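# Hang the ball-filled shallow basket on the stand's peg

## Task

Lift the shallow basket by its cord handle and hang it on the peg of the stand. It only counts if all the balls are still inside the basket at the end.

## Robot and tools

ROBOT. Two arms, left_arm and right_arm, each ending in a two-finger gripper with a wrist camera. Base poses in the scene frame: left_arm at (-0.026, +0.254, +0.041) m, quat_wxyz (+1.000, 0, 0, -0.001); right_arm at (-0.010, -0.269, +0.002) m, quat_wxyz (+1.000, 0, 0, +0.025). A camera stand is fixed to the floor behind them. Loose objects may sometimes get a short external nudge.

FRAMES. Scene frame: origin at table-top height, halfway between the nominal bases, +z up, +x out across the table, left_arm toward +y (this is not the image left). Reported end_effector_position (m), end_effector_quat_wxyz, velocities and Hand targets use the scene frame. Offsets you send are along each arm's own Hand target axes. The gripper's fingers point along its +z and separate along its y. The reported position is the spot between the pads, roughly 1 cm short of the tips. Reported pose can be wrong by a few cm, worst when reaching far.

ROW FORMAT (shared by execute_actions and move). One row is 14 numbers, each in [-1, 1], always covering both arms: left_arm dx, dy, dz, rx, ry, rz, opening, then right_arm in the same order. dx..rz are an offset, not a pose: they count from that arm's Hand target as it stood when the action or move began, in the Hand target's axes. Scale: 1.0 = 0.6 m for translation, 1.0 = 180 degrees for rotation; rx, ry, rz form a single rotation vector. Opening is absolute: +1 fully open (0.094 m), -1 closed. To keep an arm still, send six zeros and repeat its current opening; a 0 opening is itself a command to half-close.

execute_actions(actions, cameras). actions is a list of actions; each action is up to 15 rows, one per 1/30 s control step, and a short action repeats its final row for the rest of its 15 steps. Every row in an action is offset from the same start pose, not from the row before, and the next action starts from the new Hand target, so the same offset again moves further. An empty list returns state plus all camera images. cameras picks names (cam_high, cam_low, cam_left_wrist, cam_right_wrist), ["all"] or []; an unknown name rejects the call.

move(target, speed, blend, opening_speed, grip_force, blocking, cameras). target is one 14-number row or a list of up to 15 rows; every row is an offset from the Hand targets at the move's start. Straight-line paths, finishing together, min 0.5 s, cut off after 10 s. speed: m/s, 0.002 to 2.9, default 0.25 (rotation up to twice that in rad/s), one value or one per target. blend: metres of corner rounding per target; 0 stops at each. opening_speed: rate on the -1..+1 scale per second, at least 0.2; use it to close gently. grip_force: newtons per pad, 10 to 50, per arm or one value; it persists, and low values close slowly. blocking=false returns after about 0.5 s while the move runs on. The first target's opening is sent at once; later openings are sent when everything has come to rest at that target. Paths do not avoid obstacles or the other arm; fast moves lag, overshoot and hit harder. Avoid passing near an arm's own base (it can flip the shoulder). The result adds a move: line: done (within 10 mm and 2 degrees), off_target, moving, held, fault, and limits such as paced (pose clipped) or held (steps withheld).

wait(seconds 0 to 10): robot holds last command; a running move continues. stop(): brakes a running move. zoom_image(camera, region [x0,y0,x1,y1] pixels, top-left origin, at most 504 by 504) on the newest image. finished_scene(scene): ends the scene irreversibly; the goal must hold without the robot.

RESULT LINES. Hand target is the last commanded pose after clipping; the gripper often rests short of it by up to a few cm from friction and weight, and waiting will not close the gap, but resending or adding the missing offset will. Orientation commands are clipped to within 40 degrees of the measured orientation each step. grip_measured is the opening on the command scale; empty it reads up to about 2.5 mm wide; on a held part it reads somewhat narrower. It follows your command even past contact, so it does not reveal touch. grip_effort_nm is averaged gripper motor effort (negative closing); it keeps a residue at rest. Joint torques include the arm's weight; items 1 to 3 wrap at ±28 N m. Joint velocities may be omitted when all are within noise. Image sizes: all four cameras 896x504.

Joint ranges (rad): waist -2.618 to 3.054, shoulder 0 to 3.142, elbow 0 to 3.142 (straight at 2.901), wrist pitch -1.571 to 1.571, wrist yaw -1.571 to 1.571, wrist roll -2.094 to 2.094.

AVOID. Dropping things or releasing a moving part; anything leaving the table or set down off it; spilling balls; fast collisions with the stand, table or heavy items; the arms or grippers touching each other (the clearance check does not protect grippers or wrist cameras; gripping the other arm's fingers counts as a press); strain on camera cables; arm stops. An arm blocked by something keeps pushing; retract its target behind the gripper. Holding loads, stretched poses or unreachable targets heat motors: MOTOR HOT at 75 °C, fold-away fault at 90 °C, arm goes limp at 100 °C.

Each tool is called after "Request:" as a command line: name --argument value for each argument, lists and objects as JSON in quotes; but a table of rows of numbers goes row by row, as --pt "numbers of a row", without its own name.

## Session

Request:
execute_actions --actions '[]'

Request:
zoom_image --camera "cam_high" --region '[340, 220, 640, 430]'

Scene clock: 0.00 s.
left_arm: end_effector_position=(+0.3677, +0.2233, +0.1646) grip_measured=+1.000 grip_effort_nm=n/a end_effector_quat_wxyz=(+0.621, +0.036, +0.783, +0.010) | right_arm: end_effector_position=(+0.3807, -0.2765, +0.1104) grip_measured=+1.000 grip_effort_nm=n/a end_effector_quat_wxyz=(+0.570, +0.057, +0.819, -0.027)
Joint positions: left_arm=[-0.117 1.486 0.327 0.928 -0.087 0.043 0.094] | right_arm=[0.001 1.436 0.379 0.697 0.157 0.081 0.094]
Joint velocities: within noise
Joint torques (N m): no reading
Motor temperatures (°C): left_arm=[24 29 39 33 26 26 27] | right_arm=[25 28 33 28 24 24 26]
Heat: left arm: 39 °C; right arm: 33 °C.
Hand target: left_arm +0.3677, +0.2234, +0.1639; +0.619, +0.036, +0.785, +0.011 | right_arm +0.3802, -0.2767, +0.1093; +0.567, +0.057, +0.821, -0.028
Tool commands: left_gripper/opening=+1.0 right_gripper/opening=+1.0

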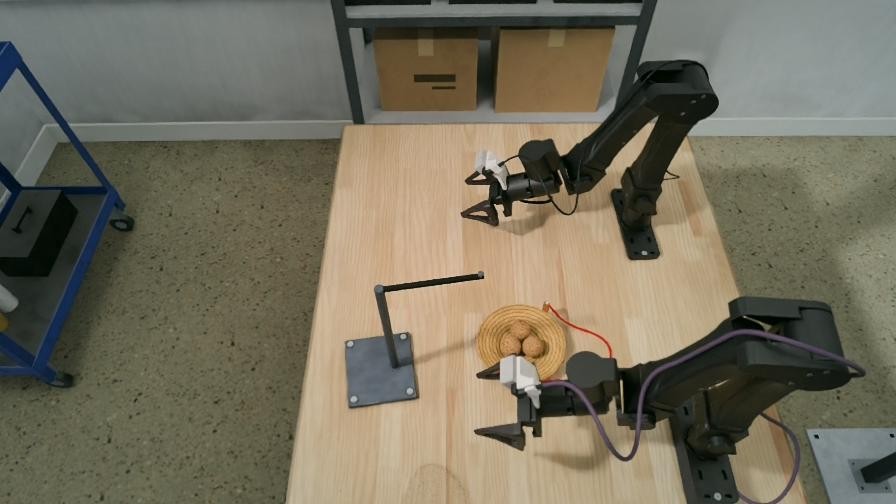

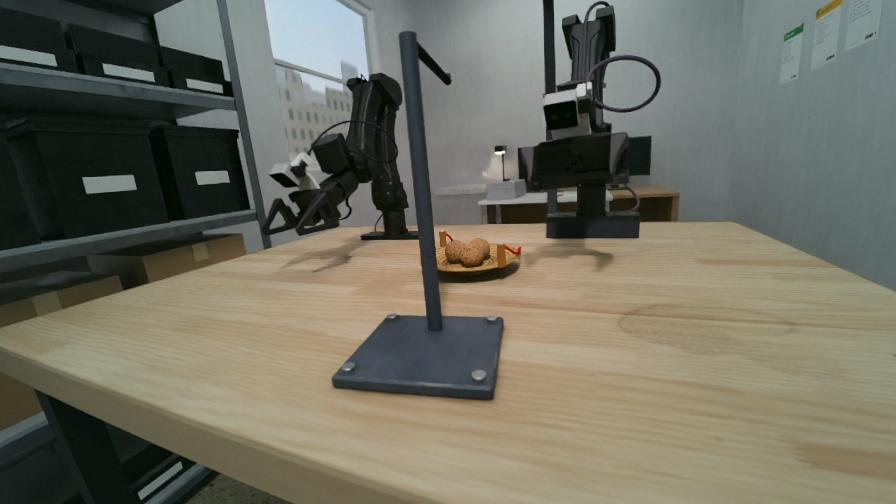

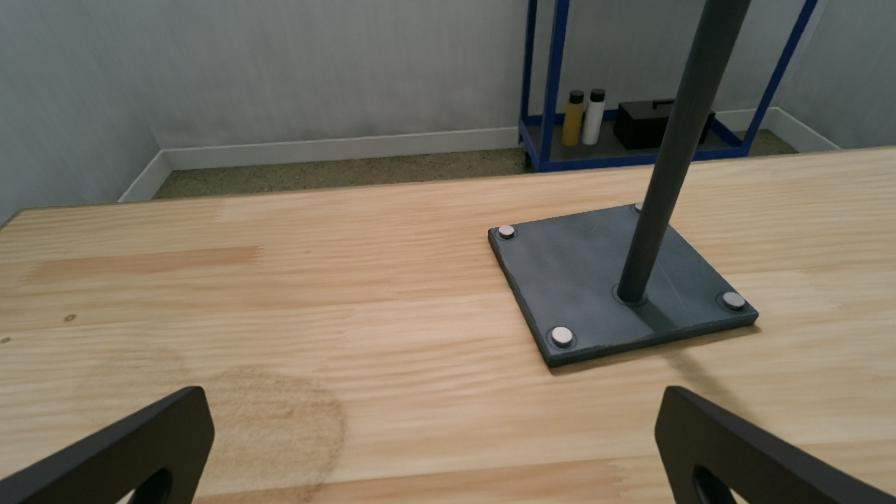

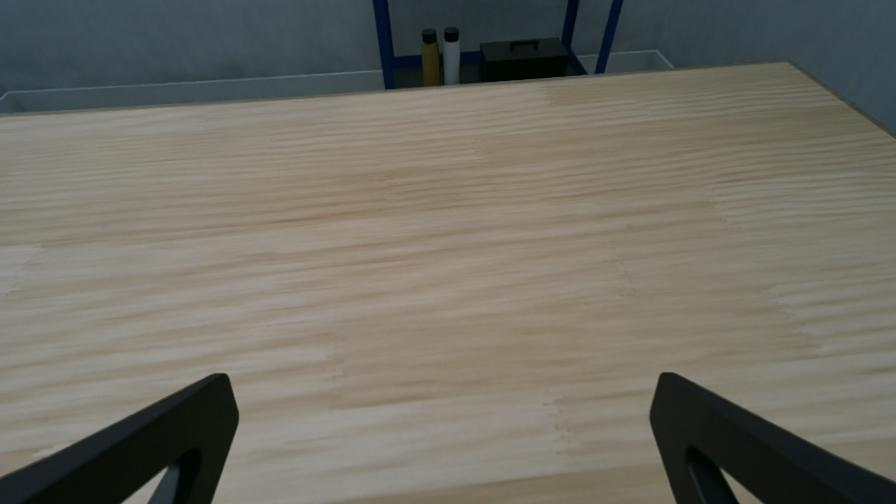

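Scaled by 1.680 from the camera's 896x504 image, which has a finer 1280x720 frame.

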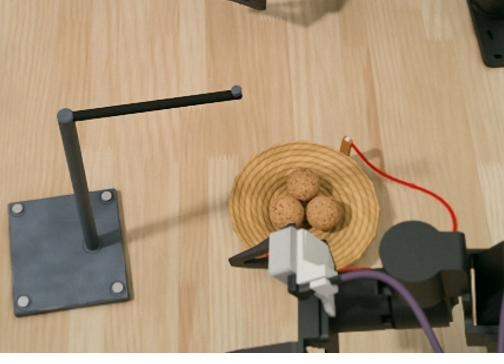

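Request:
move --target '[0.032,0.51,-0.211,-0.267,0.017,-0.0646,1,-0.0207,0.248,-0.4538,-0.193,0.351,-0.290,-0.4]' --speed 0.25 --cameras '["cam_high","cam_right_wrist"]'

Request:
zoom_image --camera "cam_high" --region '[440, 260, 680, 430]'

Scene clock: 64.67 s.
left_arm: end_effector_position=(+0.2532, +0.5271, +0.1937) grip_measured=+1.000 grip_effort_nm=-0.02 end_effector_quat_wxyz=(+0.563, -0.289, +0.727, +0.264) | right_arm: end_effector_position=(+0.1539, -0.1017, +0.2113) grip_measured=-0.398 grip_effort_nm=-0.08 end_effector_quat_wxyz=(+0.049, -0.439, +0.897, +0.011)
Joint positions: left_arm=[0.739 1.327 0.371 0.727 -0.078 0.042 0.094] | right_arm=[0.753 1.383 1.469 -1.557 0.013 -0.107 0.028]
Joint torques (N m): left_arm=[0.49 -3.1 8.75 1.89 -0.09 -0.01] | right_arm=[0.51 -6.38 8.39 0.25 -0.14 0.03]
Heat: left arm: 41 °C; right arm: 35 °C.
Hand target: left_arm +0.2536, +0.5334, +0.1938; +0.557, -0.296, +0.728, +0.269 | right_arm +0.1504, -0.1001, +0.2207; +0.000, -0.438, +0.899, +0.000
Off the commanded pose: left_arm 0.006 m, 1 deg | right_arm 0.010 m, 6 deg.
joint sent to its limit (right arm) — joint 4 (wrist pitch), lower limit. The joint targets are off in orientation, not in position.
move: off_target (right_arm)
Images, in order (width x height): cam_high 896x504, cam_right_wrist 896x504.

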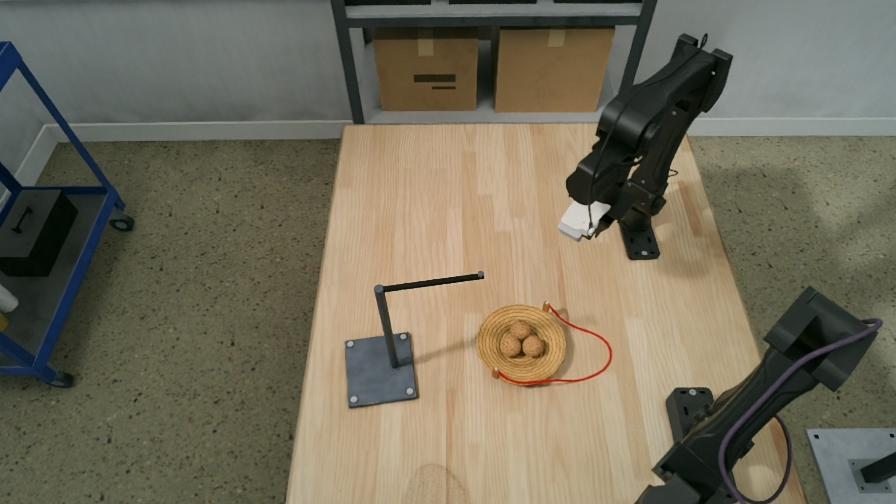

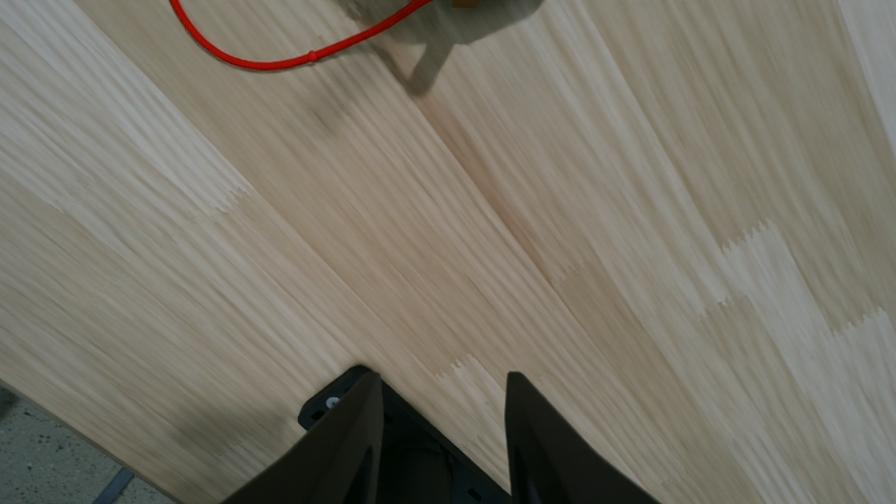

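Scaled by 2.100 from the camera's 896x504 image, which has a finer 1280x720 frame.

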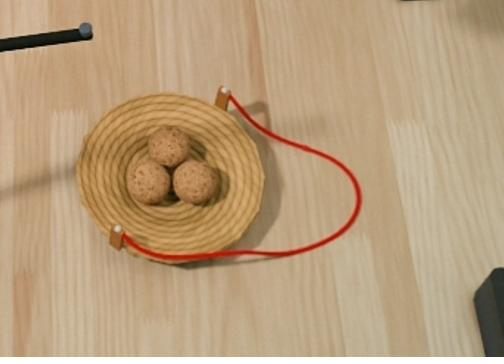

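Request:
move --target '[0,0,0,0,0,0,1,-0.232,0.2446,0.183,0,0,0.05,-0.4]' --speed 0.2 --cameras '["cam_high","cam_right_wrist"]'

Scene clock: 95.00 s.
left_arm: end_effector_position=(+0.2532, +0.5271, +0.1937) grip_measured=+1.000 grip_effort_nm=-0.02 end_effector_quat_wxyz=(+0.563, -0.289, +0.727, +0.264) | right_arm: end_effector_position=(+0.1208, +0.0950, +0.1137) grip_measured=-0.398 grip_effort_nm=-0.09 end_effector_quat_wxyz=(+0.004, -0.369, +0.929, +0.000)
Joint positions: left_arm=[0.739 1.327 0.371 0.727 -0.078 0.042 0.094] | right_arm=[1.177 2.017 1.799 -1.348 0.006 0.471 0.028]
Joint torques (N m): left_arm=[0.5 -3.1 8.75 1.89 -0.1 -0.01] | right_arm=[0.27 -10.22 8.42 0.16 -0.04 0.11]
Motor temperatures (°C): left_arm=[23 29 44 37 26 26 27] | right_arm=[25 29 35 29 24 24 25]
Heat: left arm: 44 °C; right arm: 35 °C.
Hand target: left_arm +0.2536, +0.5334, +0.1938; +0.557, -0.296, +0.728, +0.269 | right_arm +0.1203, +0.1000, +0.1110; +0.000, -0.367, +0.930, +0.000
Off the commanded pose: left_arm 0.006 m, 1 deg | right_arm 0.006 m, 1 deg.
move: done
Images, in order (width x height): cam_high 896x504, cam_right_wrist 896x504.

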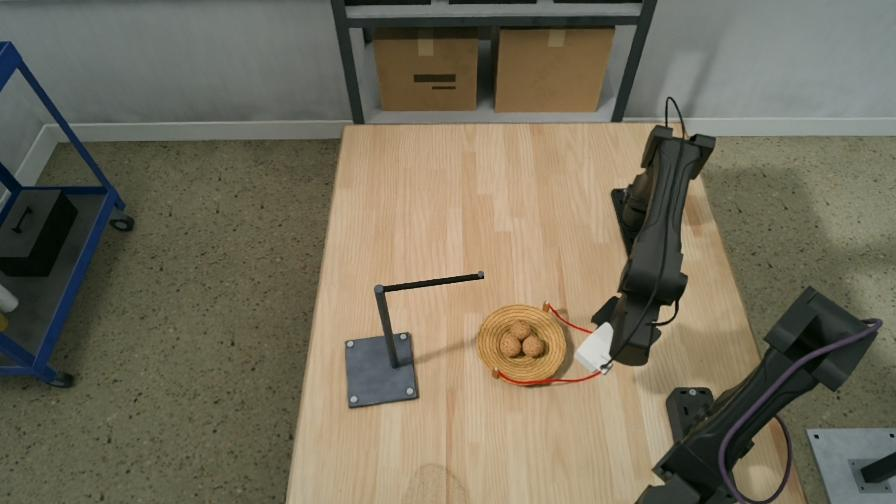

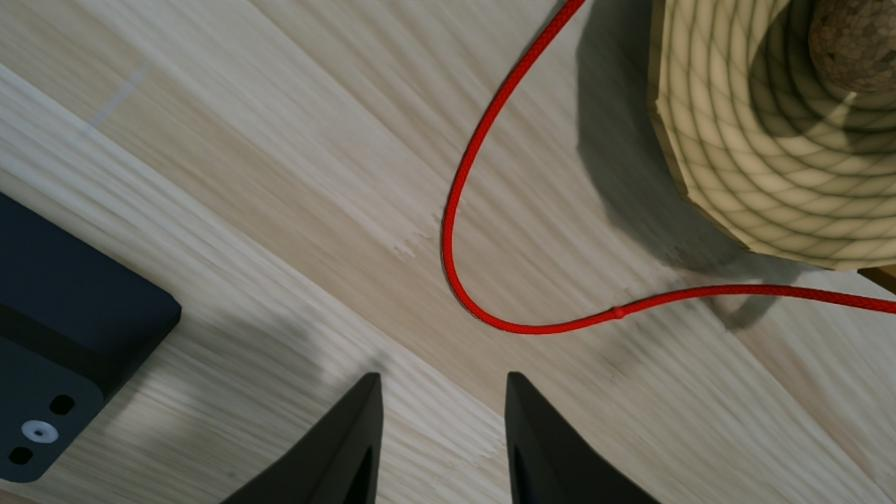

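Request:
move --target '[0,0,0,0,0,0,1,0,-0.002,0.147,0,0,0,-0.4]' --speed 0.15 --cameras '["cam_right_wrist"]'

Scene clock: 116.20 s.
left_arm: end_effector_position=(+0.2532, +0.5271, +0.1937) grip_measured=+1.000 grip_effort_nm=-0.03 end_effector_quat_wxyz=(+0.563, -0.289, +0.727, +0.264) | right_arm: end_effector_position=(+0.1228, +0.1006, +0.0343) grip_measured=-0.398 grip_effort_nm=-0.09 end_effector_quat_wxyz=(+0.009, -0.369, +0.929, +0.006)
Joint positions: left_arm=[0.739 1.327 0.371 0.727 -0.078 0.042 0.094] | right_arm=[1.177 2.065 1.551 -1.036 0.006 0.471 0.028]
Joint torques (N m): left_arm=[0.5 -3.1 8.75 1.89 -0.1 0] | right_arm=[0.03 -10.35 5.44 0.33 -0.05 0.04]
Heat: left arm: 44 °C; right arm: 36 °C.
Hand target: left_arm +0.2536, +0.5334, +0.1938; +0.557, -0.296, +0.728, +0.269 | right_arm +0.1211, +0.0991, +0.0227; +0.000, -0.367, +0.930, +0.000
Off the commanded pose: left_arm 0.006 m, 1 deg | right_arm 0.012 m, 1 deg.
move: off_target (right_arm)
Images, in order (width x height): cam_right_wrist 896x504.

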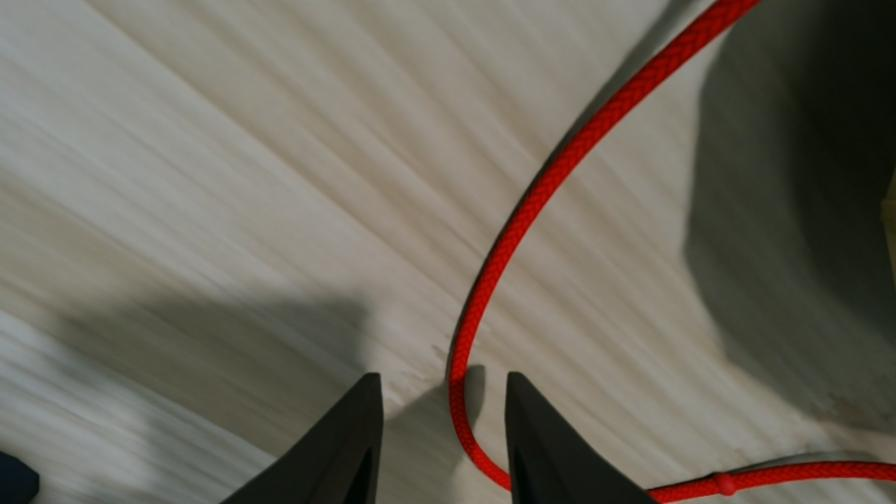

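Request:
move --target '[0,0,0,0,0,0,1,0.01,-0.007,0.0333,0,0,0,-0.4]' --speed 0.05 --cameras '["cam_right_wrist"]'

Scene clock: 133.77 s.
left_arm: end_effector_position=(+0.2532, +0.5271, +0.1937) grip_measured=+1.000 grip_effort_nm=-0.02 end_effector_quat_wxyz=(+0.563, -0.289, +0.727, +0.264) | right_arm: end_effector_position=(+0.1204, +0.0948, +0.0193) grip_measured=-0.398 grip_effort_nm=-0.07 end_effector_quat_wxyz=(+0.007, -0.369, +0.929, +0.004)
Joint positions: left_arm=[0.739 1.327 0.371 0.727 -0.078 0.042 0.094] | right_arm=[1.177 2.065 1.488 -0.98 0.005 0.471 0.028]
Joint torques (N m): left_arm=[0.5 -3.1 8.73 1.89 -0.1 0] | right_arm=[-0.16 -10.35 3.55 0.58 -0.04 0.02]
Heat: left arm: 45 °C; right arm: 35 °C.
Hand target: left_arm +0.2536, +0.5334, +0.1938; +0.557, -0.296, +0.728, +0.269 | right_arm +0.1195, +0.0920, +0.0027; +0.000, -0.367, +0.930, +0.000
Off the commanded pose: left_arm 0.006 m, 1 deg | right_arm 0.017 m, 1 deg.
move: off_target (right_arm)
Images, in order (width x height): cam_right_wrist 896x504.

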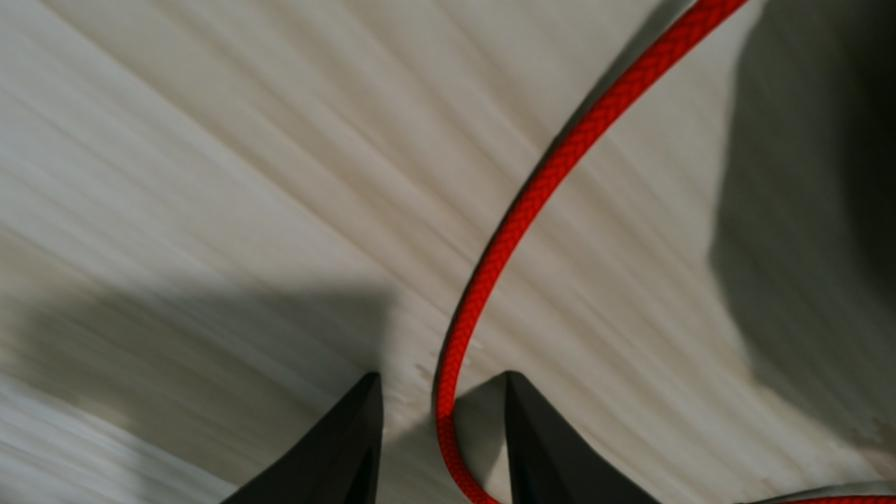

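Request:
move --pt "0 0 0 0 0 0 1 0 -0.001 0.008 0 0 0 -0.4" --pt "0 0 0 0 0 0 1 0 -0.001 0.002 0 0 0 -1" --speed 0.03 --opening_speed 0.4 --cameras '["cam_right_wrist"]'

Request:
zoom_image --camera "cam_right_wrist" --region '[300, 260, 600, 504]'

Scene clock: 143.50 s.
left_arm: end_effector_position=(+0.2532, +0.5271, +0.1937) grip_measured=+1.000 grip_effort_nm=-0.03 end_effector_quat_wxyz=(+0.563, -0.289, +0.727, +0.264) | right_arm: end_effector_position=(+0.1205, +0.0974, +0.0189) grip_measured=-0.967 grip_effort_nm=-0.94 end_effector_quat_wxyz=(+0.009, -0.369, +0.929, +0.010)
Joint positions: left_arm=[0.739 1.327 0.371 0.727 -0.078 0.042 0.094] | right_arm=[1.177 2.064 1.485 -0.966 0 0.471 0.002]
Joint torques (N m): left_arm=[0.49 -3.1 8.75 1.89 -0.1 -0.01] | right_arm=[-0.25 -10.26 3.52 0.53 0.01 -0.01]
Heat: left arm: 45 °C; right arm: 34 °C.
Hand target: left_arm +0.2536, +0.5334, +0.1938; +0.557, -0.296, +0.728, +0.269 | right_arm +0.1200, +0.0916, +0.0016; +0.000, -0.367, +0.930, +0.000
Off the commanded pose: left_arm 0.006 m, 1 deg | right_arm 0.018 m, 2 deg.
move: off_target (right_arm); target 2's new opening was sent with right_arm's hand 0.018 m and 1 deg from that target
Images, in order (width x height): cam_right_wrist 896x504.

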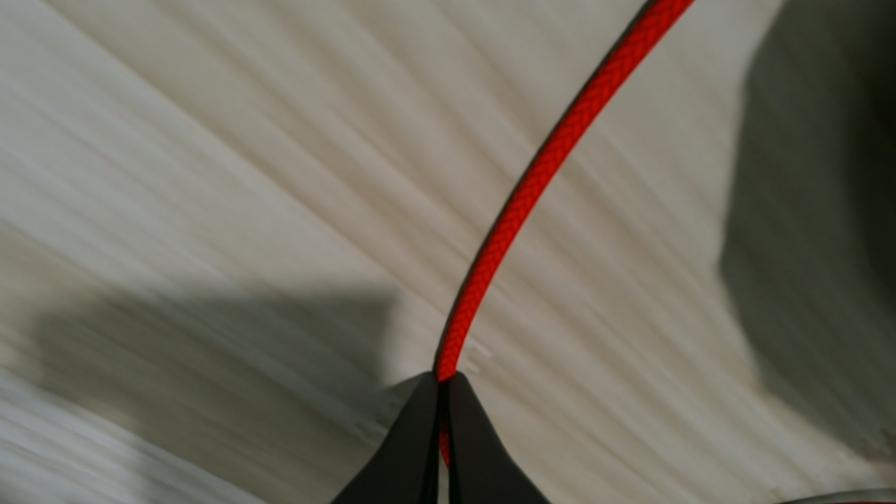

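Scaled by 1.680 from the camera's 896x504 image, which has a finer 1280x720 frame.

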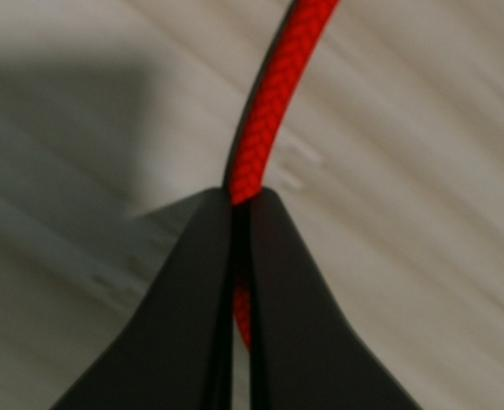

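Request:
move --pt "0 0 0 0 0 0 1 -0.0165 -0.019 -0.1633 0 0 0 -1" --pt "0 0 0 0 0 0 1 -0.0828 -0.1312 -0.33 -0.007 -0.1 -0.024 -1" --pt "0 0 0 0 0 0 1 -0.1223 -0.2157 -0.4467 -0.0153 -0.194 -0.0485 -1" --speed 0.14 --blend '[0.03,0.03,0]' --cameras '["cam_high","cam_low","cam_right_wrist"]'

Request:
zoom_image --camera "cam_low" --region '[380, 80, 560, 300]'

Scene clock: 246.37 s.
left_arm: end_effector_position=(+0.2532, +0.5271, +0.1937) grip_measured=+1.000 grip_effort_nm=-0.02 end_effector_quat_wxyz=(+0.563, -0.289, +0.727, +0.264) | right_arm: end_effector_position=(+0.2631, +0.0477, +0.2589) grip_measured=-0.972 grip_effort_nm=-1.01 end_effector_quat_wxyz=(+0.257, -0.417, +0.863, +0.122)
Joint positions: left_arm=[0.739 1.327 0.371 0.727 -0.078 0.042 0.094] | right_arm=[0.797 1.663 1.769 -1.099 -0.026 -0.046 0.001]
Joint torques (N m): left_arm=[0.49 -3.1 8.73 1.89 -0.1 -0.01] | right_arm=[-0.29 -11.36 7.12 1.14 -0.12 -0.06]
Motor temperatures (°C): left_arm=[23 28 46 38 26 26 27] | right_arm=[24 34 33 28 24 24 27]
Heat: left arm: 46 °C; right arm: 34 °C.
Hand target: left_arm +0.2536, +0.5334, +0.1938; +0.557, -0.296, +0.728, +0.269 | right_arm +0.2619, +0.0469, +0.2694; +0.270, -0.418, +0.857, +0.132
Off the commanded pose: left_arm 0.006 m, 1 deg | right_arm 0.011 m, 2 deg.
move: off_target (right_arm)
Images, in order (width x height): cam_high 896x504, cam_low 896x504, cam_right_wrist 896x504.

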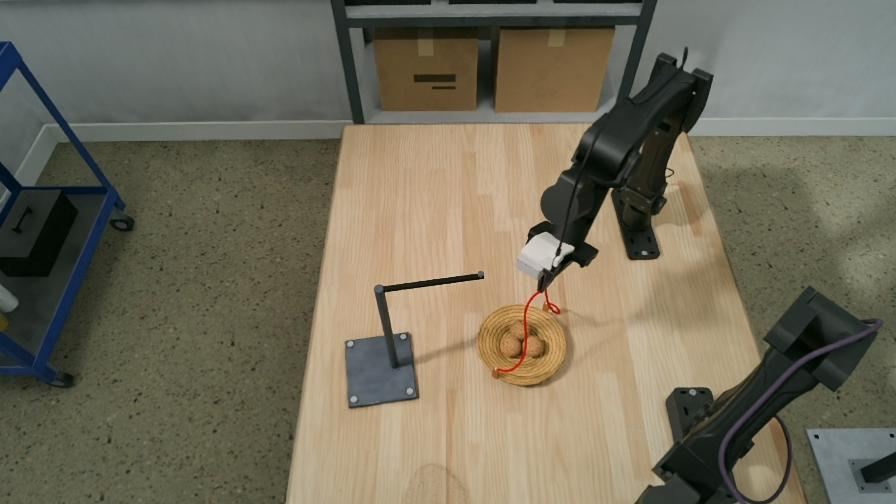

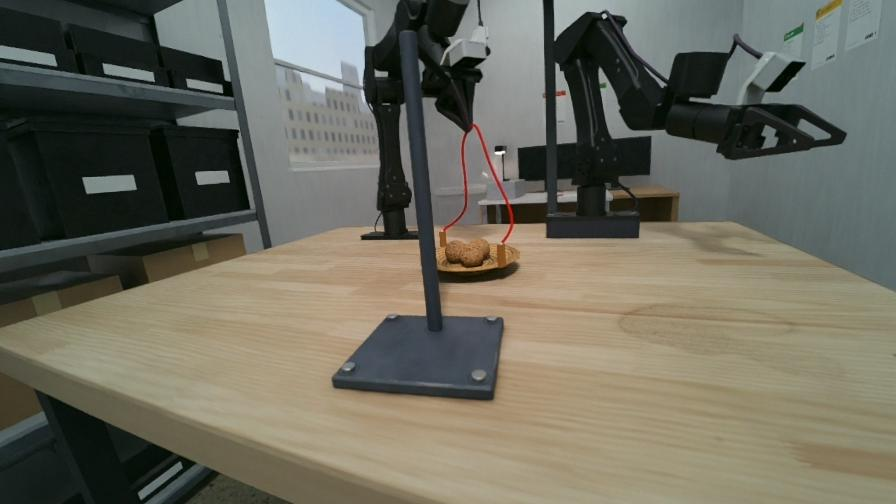

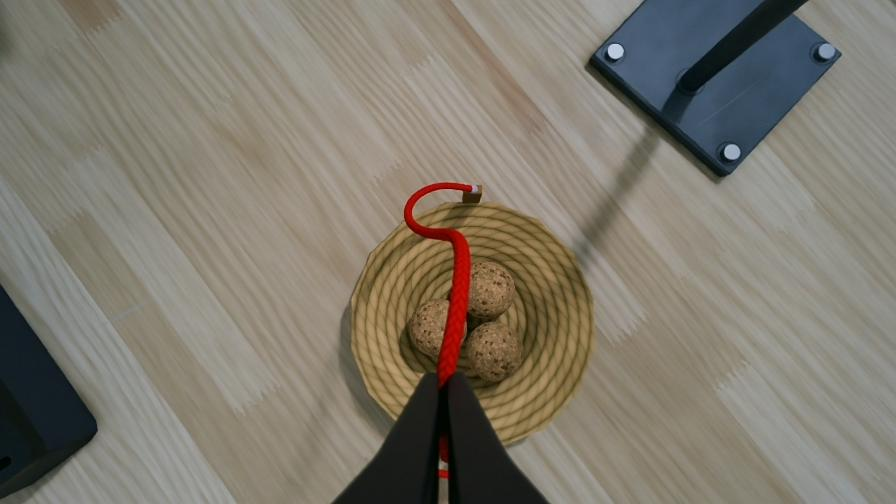

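Scaled by 2.291 from the camera's 896x504 image, which has a finer 1280x720 frame.

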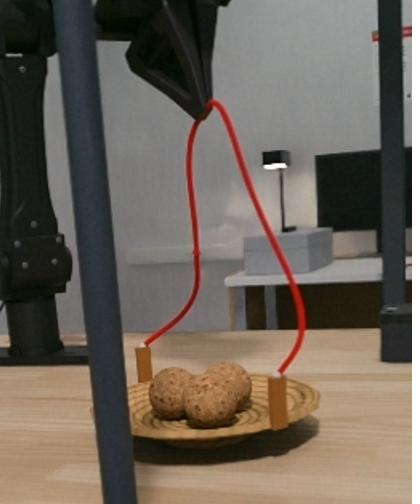

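Request:
move --pt "0 0 0 0 0 0 1 -0.0657 -0.0168 -0.0558 0 0 0 -1" --pt "0 0 0 0 0 0 1 -0.1038 -0.0168 -0.1103 0 0 0 -1" --speed '[0.1,0.05]' --blend '[0.01,0]' --cameras '["cam_high","cam_low","cam_right_wrist"]'

Request:
zoom_image --camera "cam_low" --region '[380, 30, 560, 280]'

Scene clock: 265.70 s.
left_arm: end_effector_position=(+0.2532, +0.5271, +0.1937) grip_measured=+1.000 grip_effort_nm=-0.03 end_effector_quat_wxyz=(+0.563, -0.289, +0.727, +0.264) | right_arm: end_effector_position=(+0.2743, +0.0482, +0.3589) grip_measured=-0.972 grip_effort_nm=-1.01 end_effector_quat_wxyz=(+0.284, -0.415, +0.854, +0.133)
Joint positions: left_arm=[0.739 1.327 0.371 0.727 -0.078 0.042 0.094] | right_arm=[0.771 1.943 2.58 -1.571 -0.042 -0.069 0.001]
Joint torques (N m): left_arm=[0.49 -3.1 8.75 1.89 -0.1 0] | right_arm=[-0.38 -8.51 7.53 1.1 -0.12 -0.08]
Heat: left arm: 46 °C; right arm: 34 °C.
Hand target: left_arm +0.2536, +0.5334, +0.1938; +0.557, -0.296, +0.728, +0.269 | right_arm +0.2780, +0.0510, +0.3594; +0.270, -0.418, +0.857, +0.132
Off the commanded pose: left_arm 0.006 m, 1 deg | right_arm 0.005 m, 2 deg.
joint sent to its limit (right arm) — joint 4 (wrist pitch), lower limit. The joint targets still meet the commanded pose.
move: done
Images, in order (width x height): cam_high 896x504, cam_low 896x504, cam_right_wrist 896x504.

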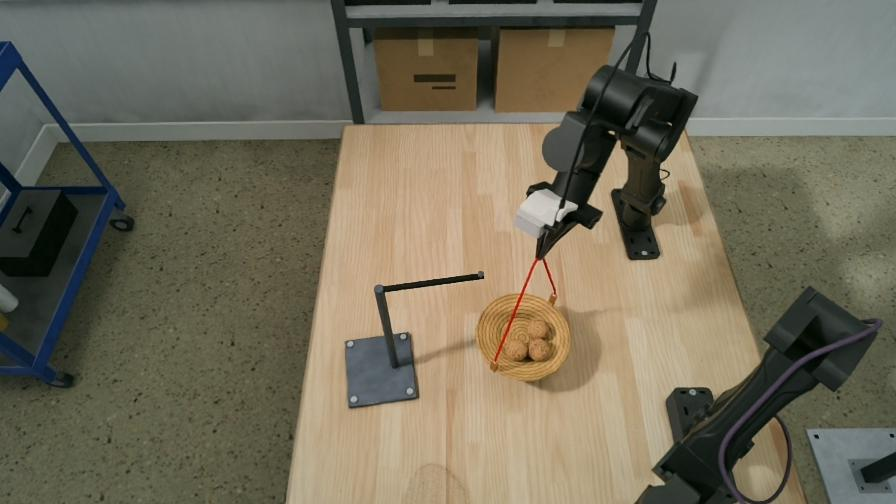

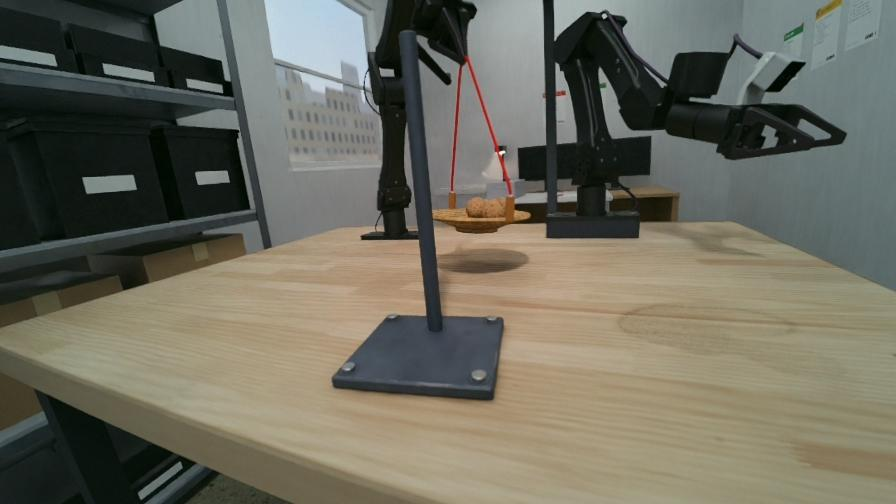

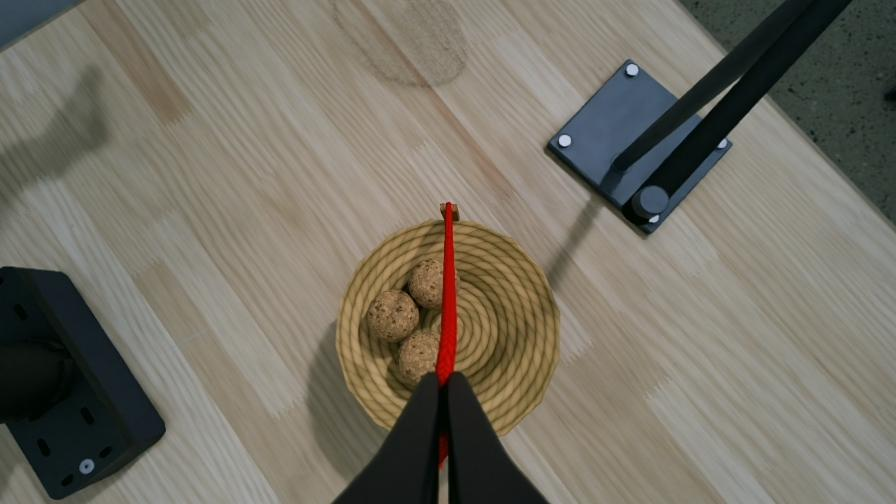

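Scaled by 2.016 from the camera's 896x504 image, which has a finer 1280x720 frame.

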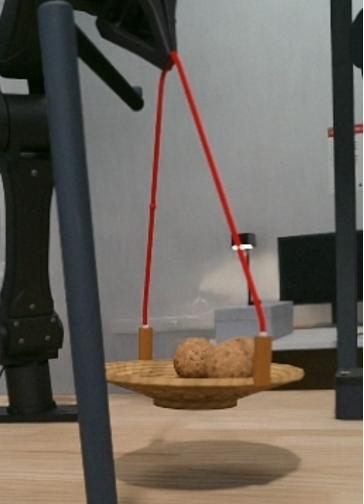

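Request:
move --target '[0,0,0,0,0,0,1,-0.0377,-0.0325,-0.0318,0.1653,0.0652,-0.3082,-1]' --speed 0.12 --cameras '["cam_high","cam_low","cam_right_wrist"]'

Request:
zoom_image --camera "cam_high" --region '[380, 180, 600, 400]'

Scene clock: 302.37 s.
left_arm: end_effector_position=(+0.2532, +0.5271, +0.1937) grip_measured=+1.000 grip_effort_nm=-0.02 end_effector_quat_wxyz=(+0.563, -0.289, +0.727, +0.264) | right_arm: end_effector_position=(+0.2949, +0.0419, +0.3860) grip_measured=-0.972 grip_effort_nm=-1.01 end_effector_quat_wxyz=(-0.329, +0.696, -0.586, +0.255)
Joint positions: left_arm=[0.739 1.327 0.371 0.727 -0.078 0.042 0.094] | right_arm=[0.973 2.014 2.689 -1.574 0.581 -0.927 0.001]
Joint torques (N m): left_arm=[0.5 -3.08 8.75 1.89 -0.1 -0.01] | right_arm=[0.62 -8.85 7.46 1.11 0.46 -0.04]
Heat: left arm: 46 °C; right arm: 34 °C.
Hand target: left_arm +0.2536, +0.5334, +0.1938; +0.557, -0.296, +0.728, +0.269 | right_arm +0.2980, +0.0450, +0.3881; -0.309, +0.695, -0.593, +0.264
Off the commanded pose: left_arm 0.006 m, 1 deg | right_arm 0.005 m, 3 deg.
joint read past its limit (right arm) — joint 4 (wrist pitch), lower limit.
joint sent to its limit (right arm) — joint 4 (wrist pitch), lower limit. The joint targets are off in orientation, not in position.
move: off_target (right_arm)
Images, in order (width x height): cam_high 896x504, cam_low 896x504, cam_right_wrist 896x504.

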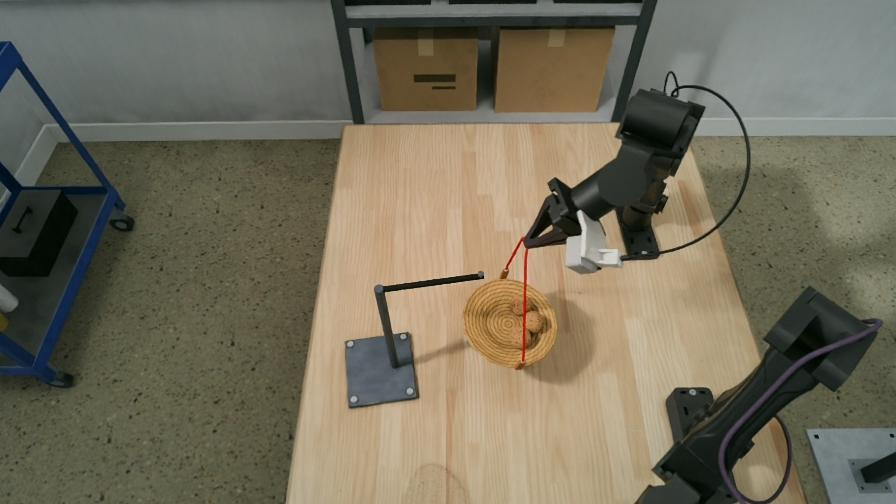

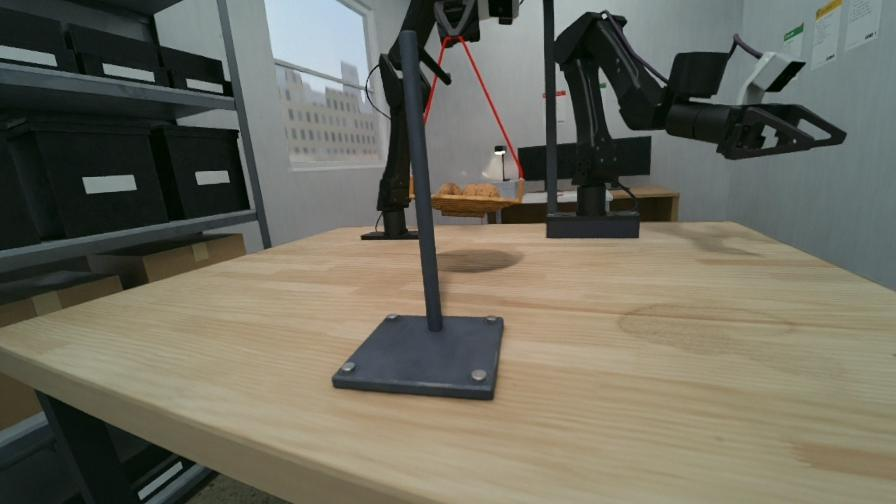

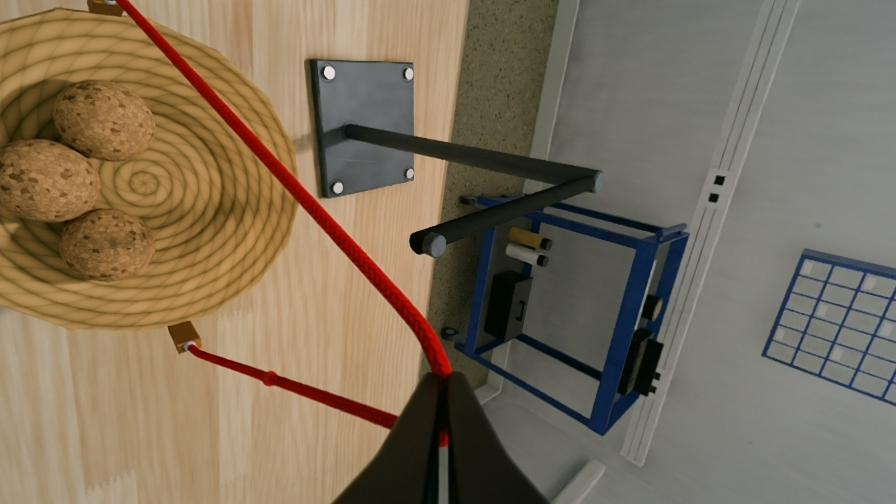

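Scaled by 2.291 from the camera's 896x504 image, which has a finer 1280x720 frame.

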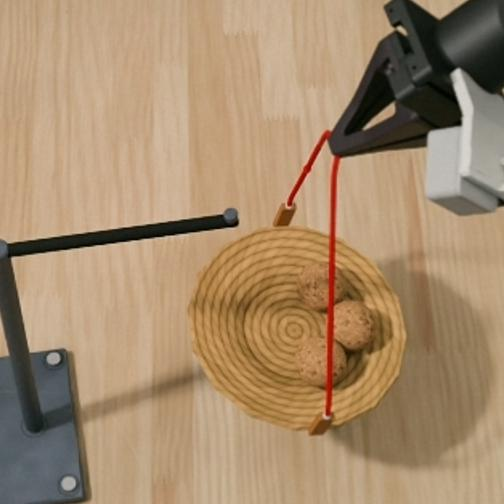

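Request:
move --target '[0,0,0,0,0,0,1,-0.0087,-0.1112,0.156,0.039,0,0,-1]' --speed 0.07 --cameras '["cam_high","cam_low","cam_right_wrist"]'

Request:
zoom_image --camera "cam_high" --region '[340, 180, 560, 400]'

Request:
zoom_image --camera "cam_low" --region '[380, 0, 560, 250]'

Scene clock: 324.50 s.
left_arm: end_effector_position=(+0.2532, +0.5271, +0.1937) grip_measured=+1.000 grip_effort_nm=-0.03 end_effector_quat_wxyz=(+0.563, -0.289, +0.727, +0.264) | right_arm: end_effector_position=(+0.4025, +0.0625, +0.3709) grip_measured=-0.972 grip_effort_nm=-1.01 end_effector_quat_wxyz=(-0.361, +0.678, -0.564, +0.304)
Joint positions: left_arm=[0.739 1.327 0.371 0.727 -0.078 0.042 0.094] | right_arm=[0.805 2.236 2.838 -1.309 0.549 -1.157 0.001]
Joint torques (N m): left_arm=[0.5 -3.08 8.75 1.89 -0.1 -0.01] | right_arm=[-0.16 -11.58 8.2 1.56 0.17 -0.04]
Heat: left arm: 47 °C; right arm: 34 °C.
Hand target: left_arm +0.2536, +0.5334, +0.1938; +0.557, -0.296, +0.728, +0.269 | right_arm +0.4100, +0.0679, +0.3751; -0.351, +0.674, -0.576, +0.300
Off the commanded pose: left_arm 0.006 m, 1 deg | right_arm 0.010 m, 2 deg.
elbow stopped short (right arm): the move would have taken joint 3 (elbow) straighter than the controller allows.
move: done
Images, in order (width x height): cam_high 896x504, cam_low 896x504, cam_right_wrist 896x504.

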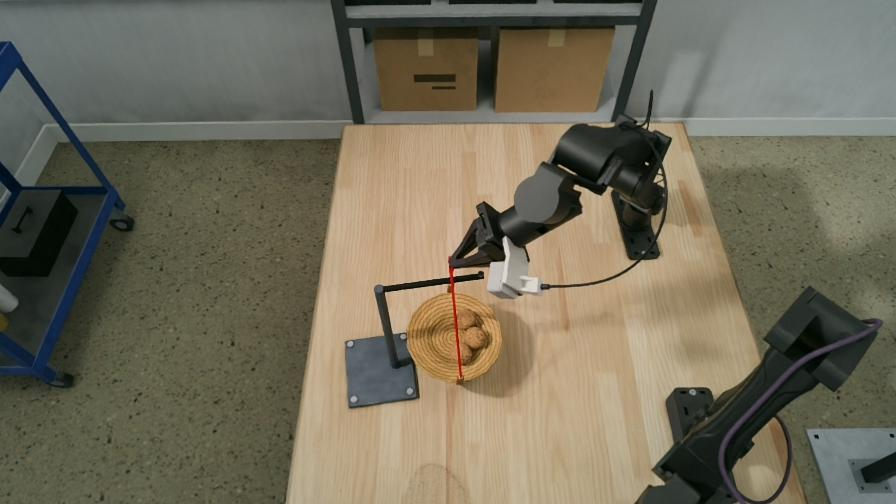

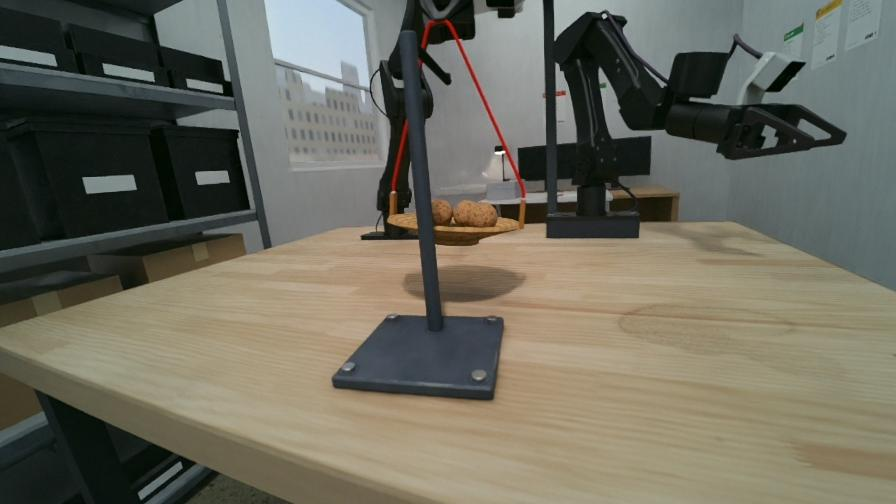

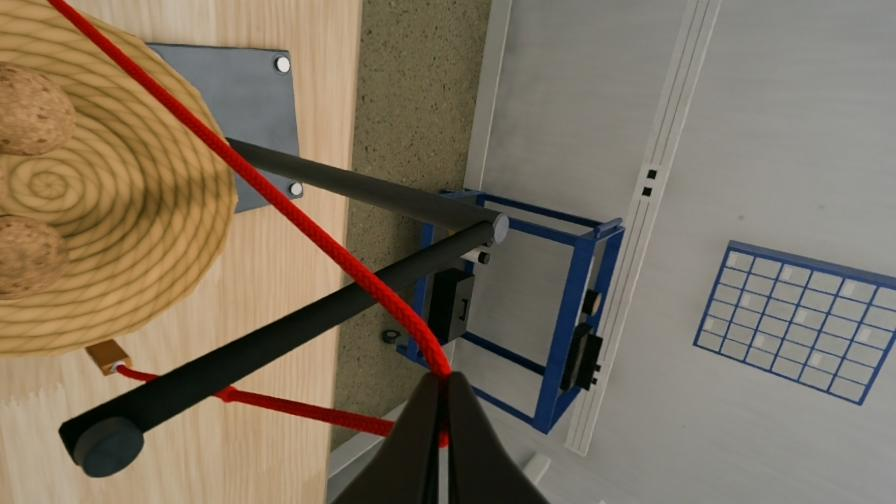

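Scaled by 2.291 from the camera's 896x504 image, which has a finer 1280x720 frame.

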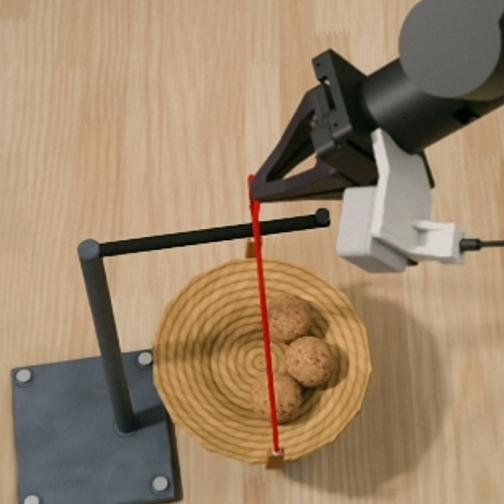

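Scaled by 2.016 from the camera's 896x504 image, which has a finer 1280x720 frame.

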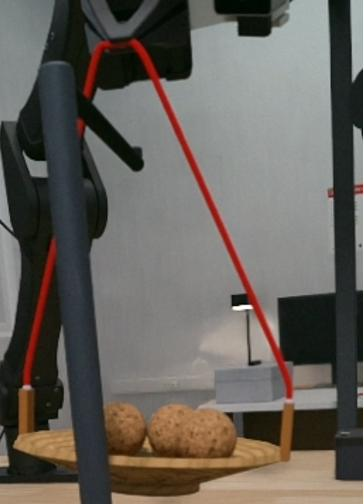

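Request:
move --target '[0,0,0,0,0,0,1,0.0067,0.0363,0.0118,0,0,0,-1]' --speed 0.05 --cameras '["cam_high","cam_low","cam_right_wrist"]'

Request:
zoom_image --camera "cam_low" --region '[400, 20, 480, 100]'

Request:
zoom_image --camera "cam_high" --region '[380, 220, 520, 320]'

Scene clock: 337.67 s.
left_arm: end_effector_position=(+0.2532, +0.5271, +0.1937) grip_measured=+1.000 grip_effort_nm=-0.03 end_effector_quat_wxyz=(+0.563, -0.289, +0.727, +0.264) | right_arm: end_effector_position=(+0.4071, +0.0679, +0.3292) grip_measured=-0.972 grip_effort_nm=-1.01 end_effector_quat_wxyz=(-0.322, +0.692, -0.574, +0.298)
Joint positions: left_arm=[0.739 1.327 0.371 0.727 -0.078 0.042 0.094] | right_arm=[0.805 2.199 2.629 -1.235 0.549 -1.128 0.001]
Joint torques (N m): left_arm=[0.5 -3.1 8.75 1.9 -0.1 -0.01] | right_arm=[0.03 -18.35 5.42 1.45 0.24 0.07]
Heat: left arm: 47 °C; right arm: 34 °C.
Hand target: left_arm +0.2536, +0.5334, +0.1938; +0.557, -0.296, +0.728, +0.269 | right_arm +0.4040, +0.0630, +0.3532; -0.352, +0.674, -0.576, +0.300
Off the commanded pose: left_arm 0.006 m, 1 deg | right_arm 0.025 m, 4 deg.
move: off_target (right_arm)
Images, in order (width x height): cam_high 896x504, cam_low 896x504, cam_right_wrist 896x504.

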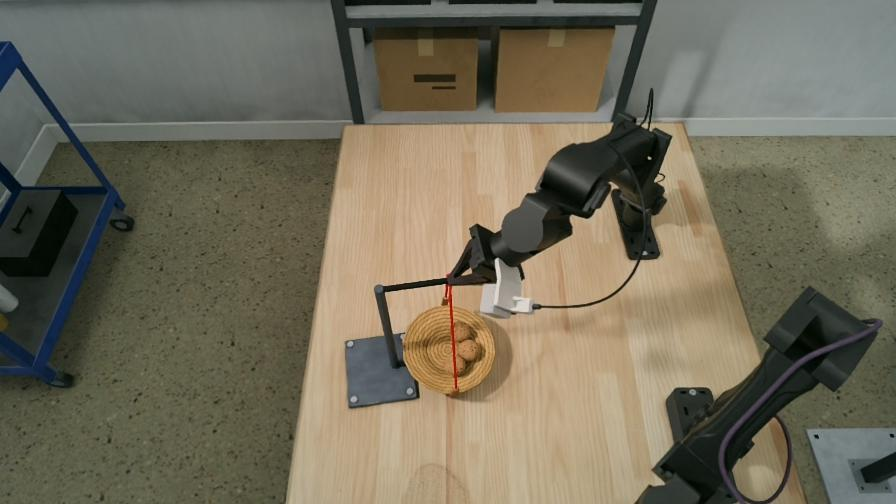

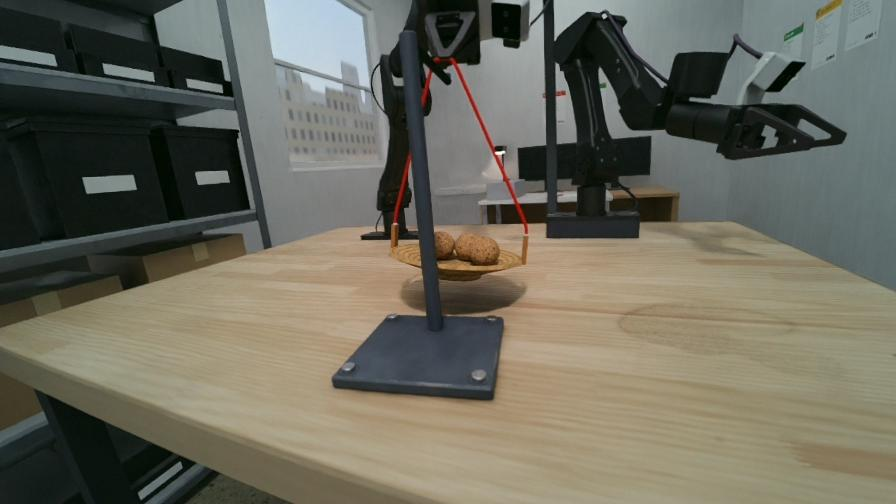

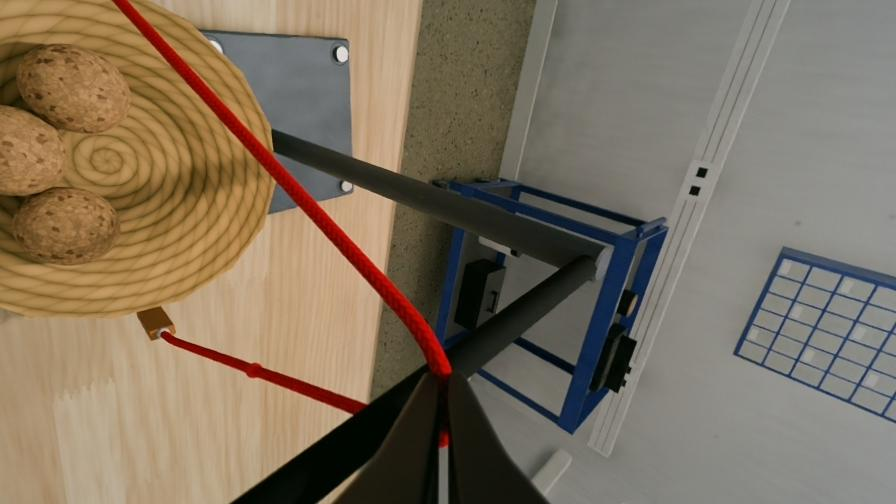

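Scaled by 6.300 from the camera's 896x504 image, which has a finer 1280x720 frame.

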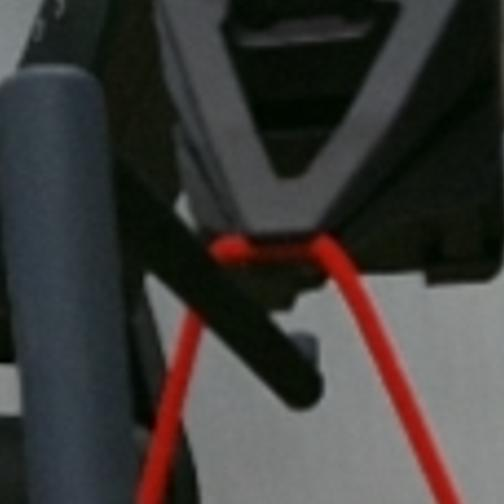

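Scaled by 3.600 from the camera's 896x504 image, which has a finer 1280x720 frame.

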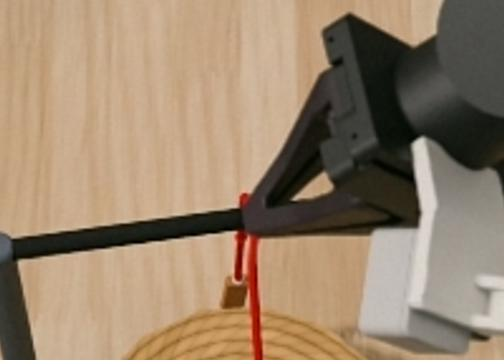

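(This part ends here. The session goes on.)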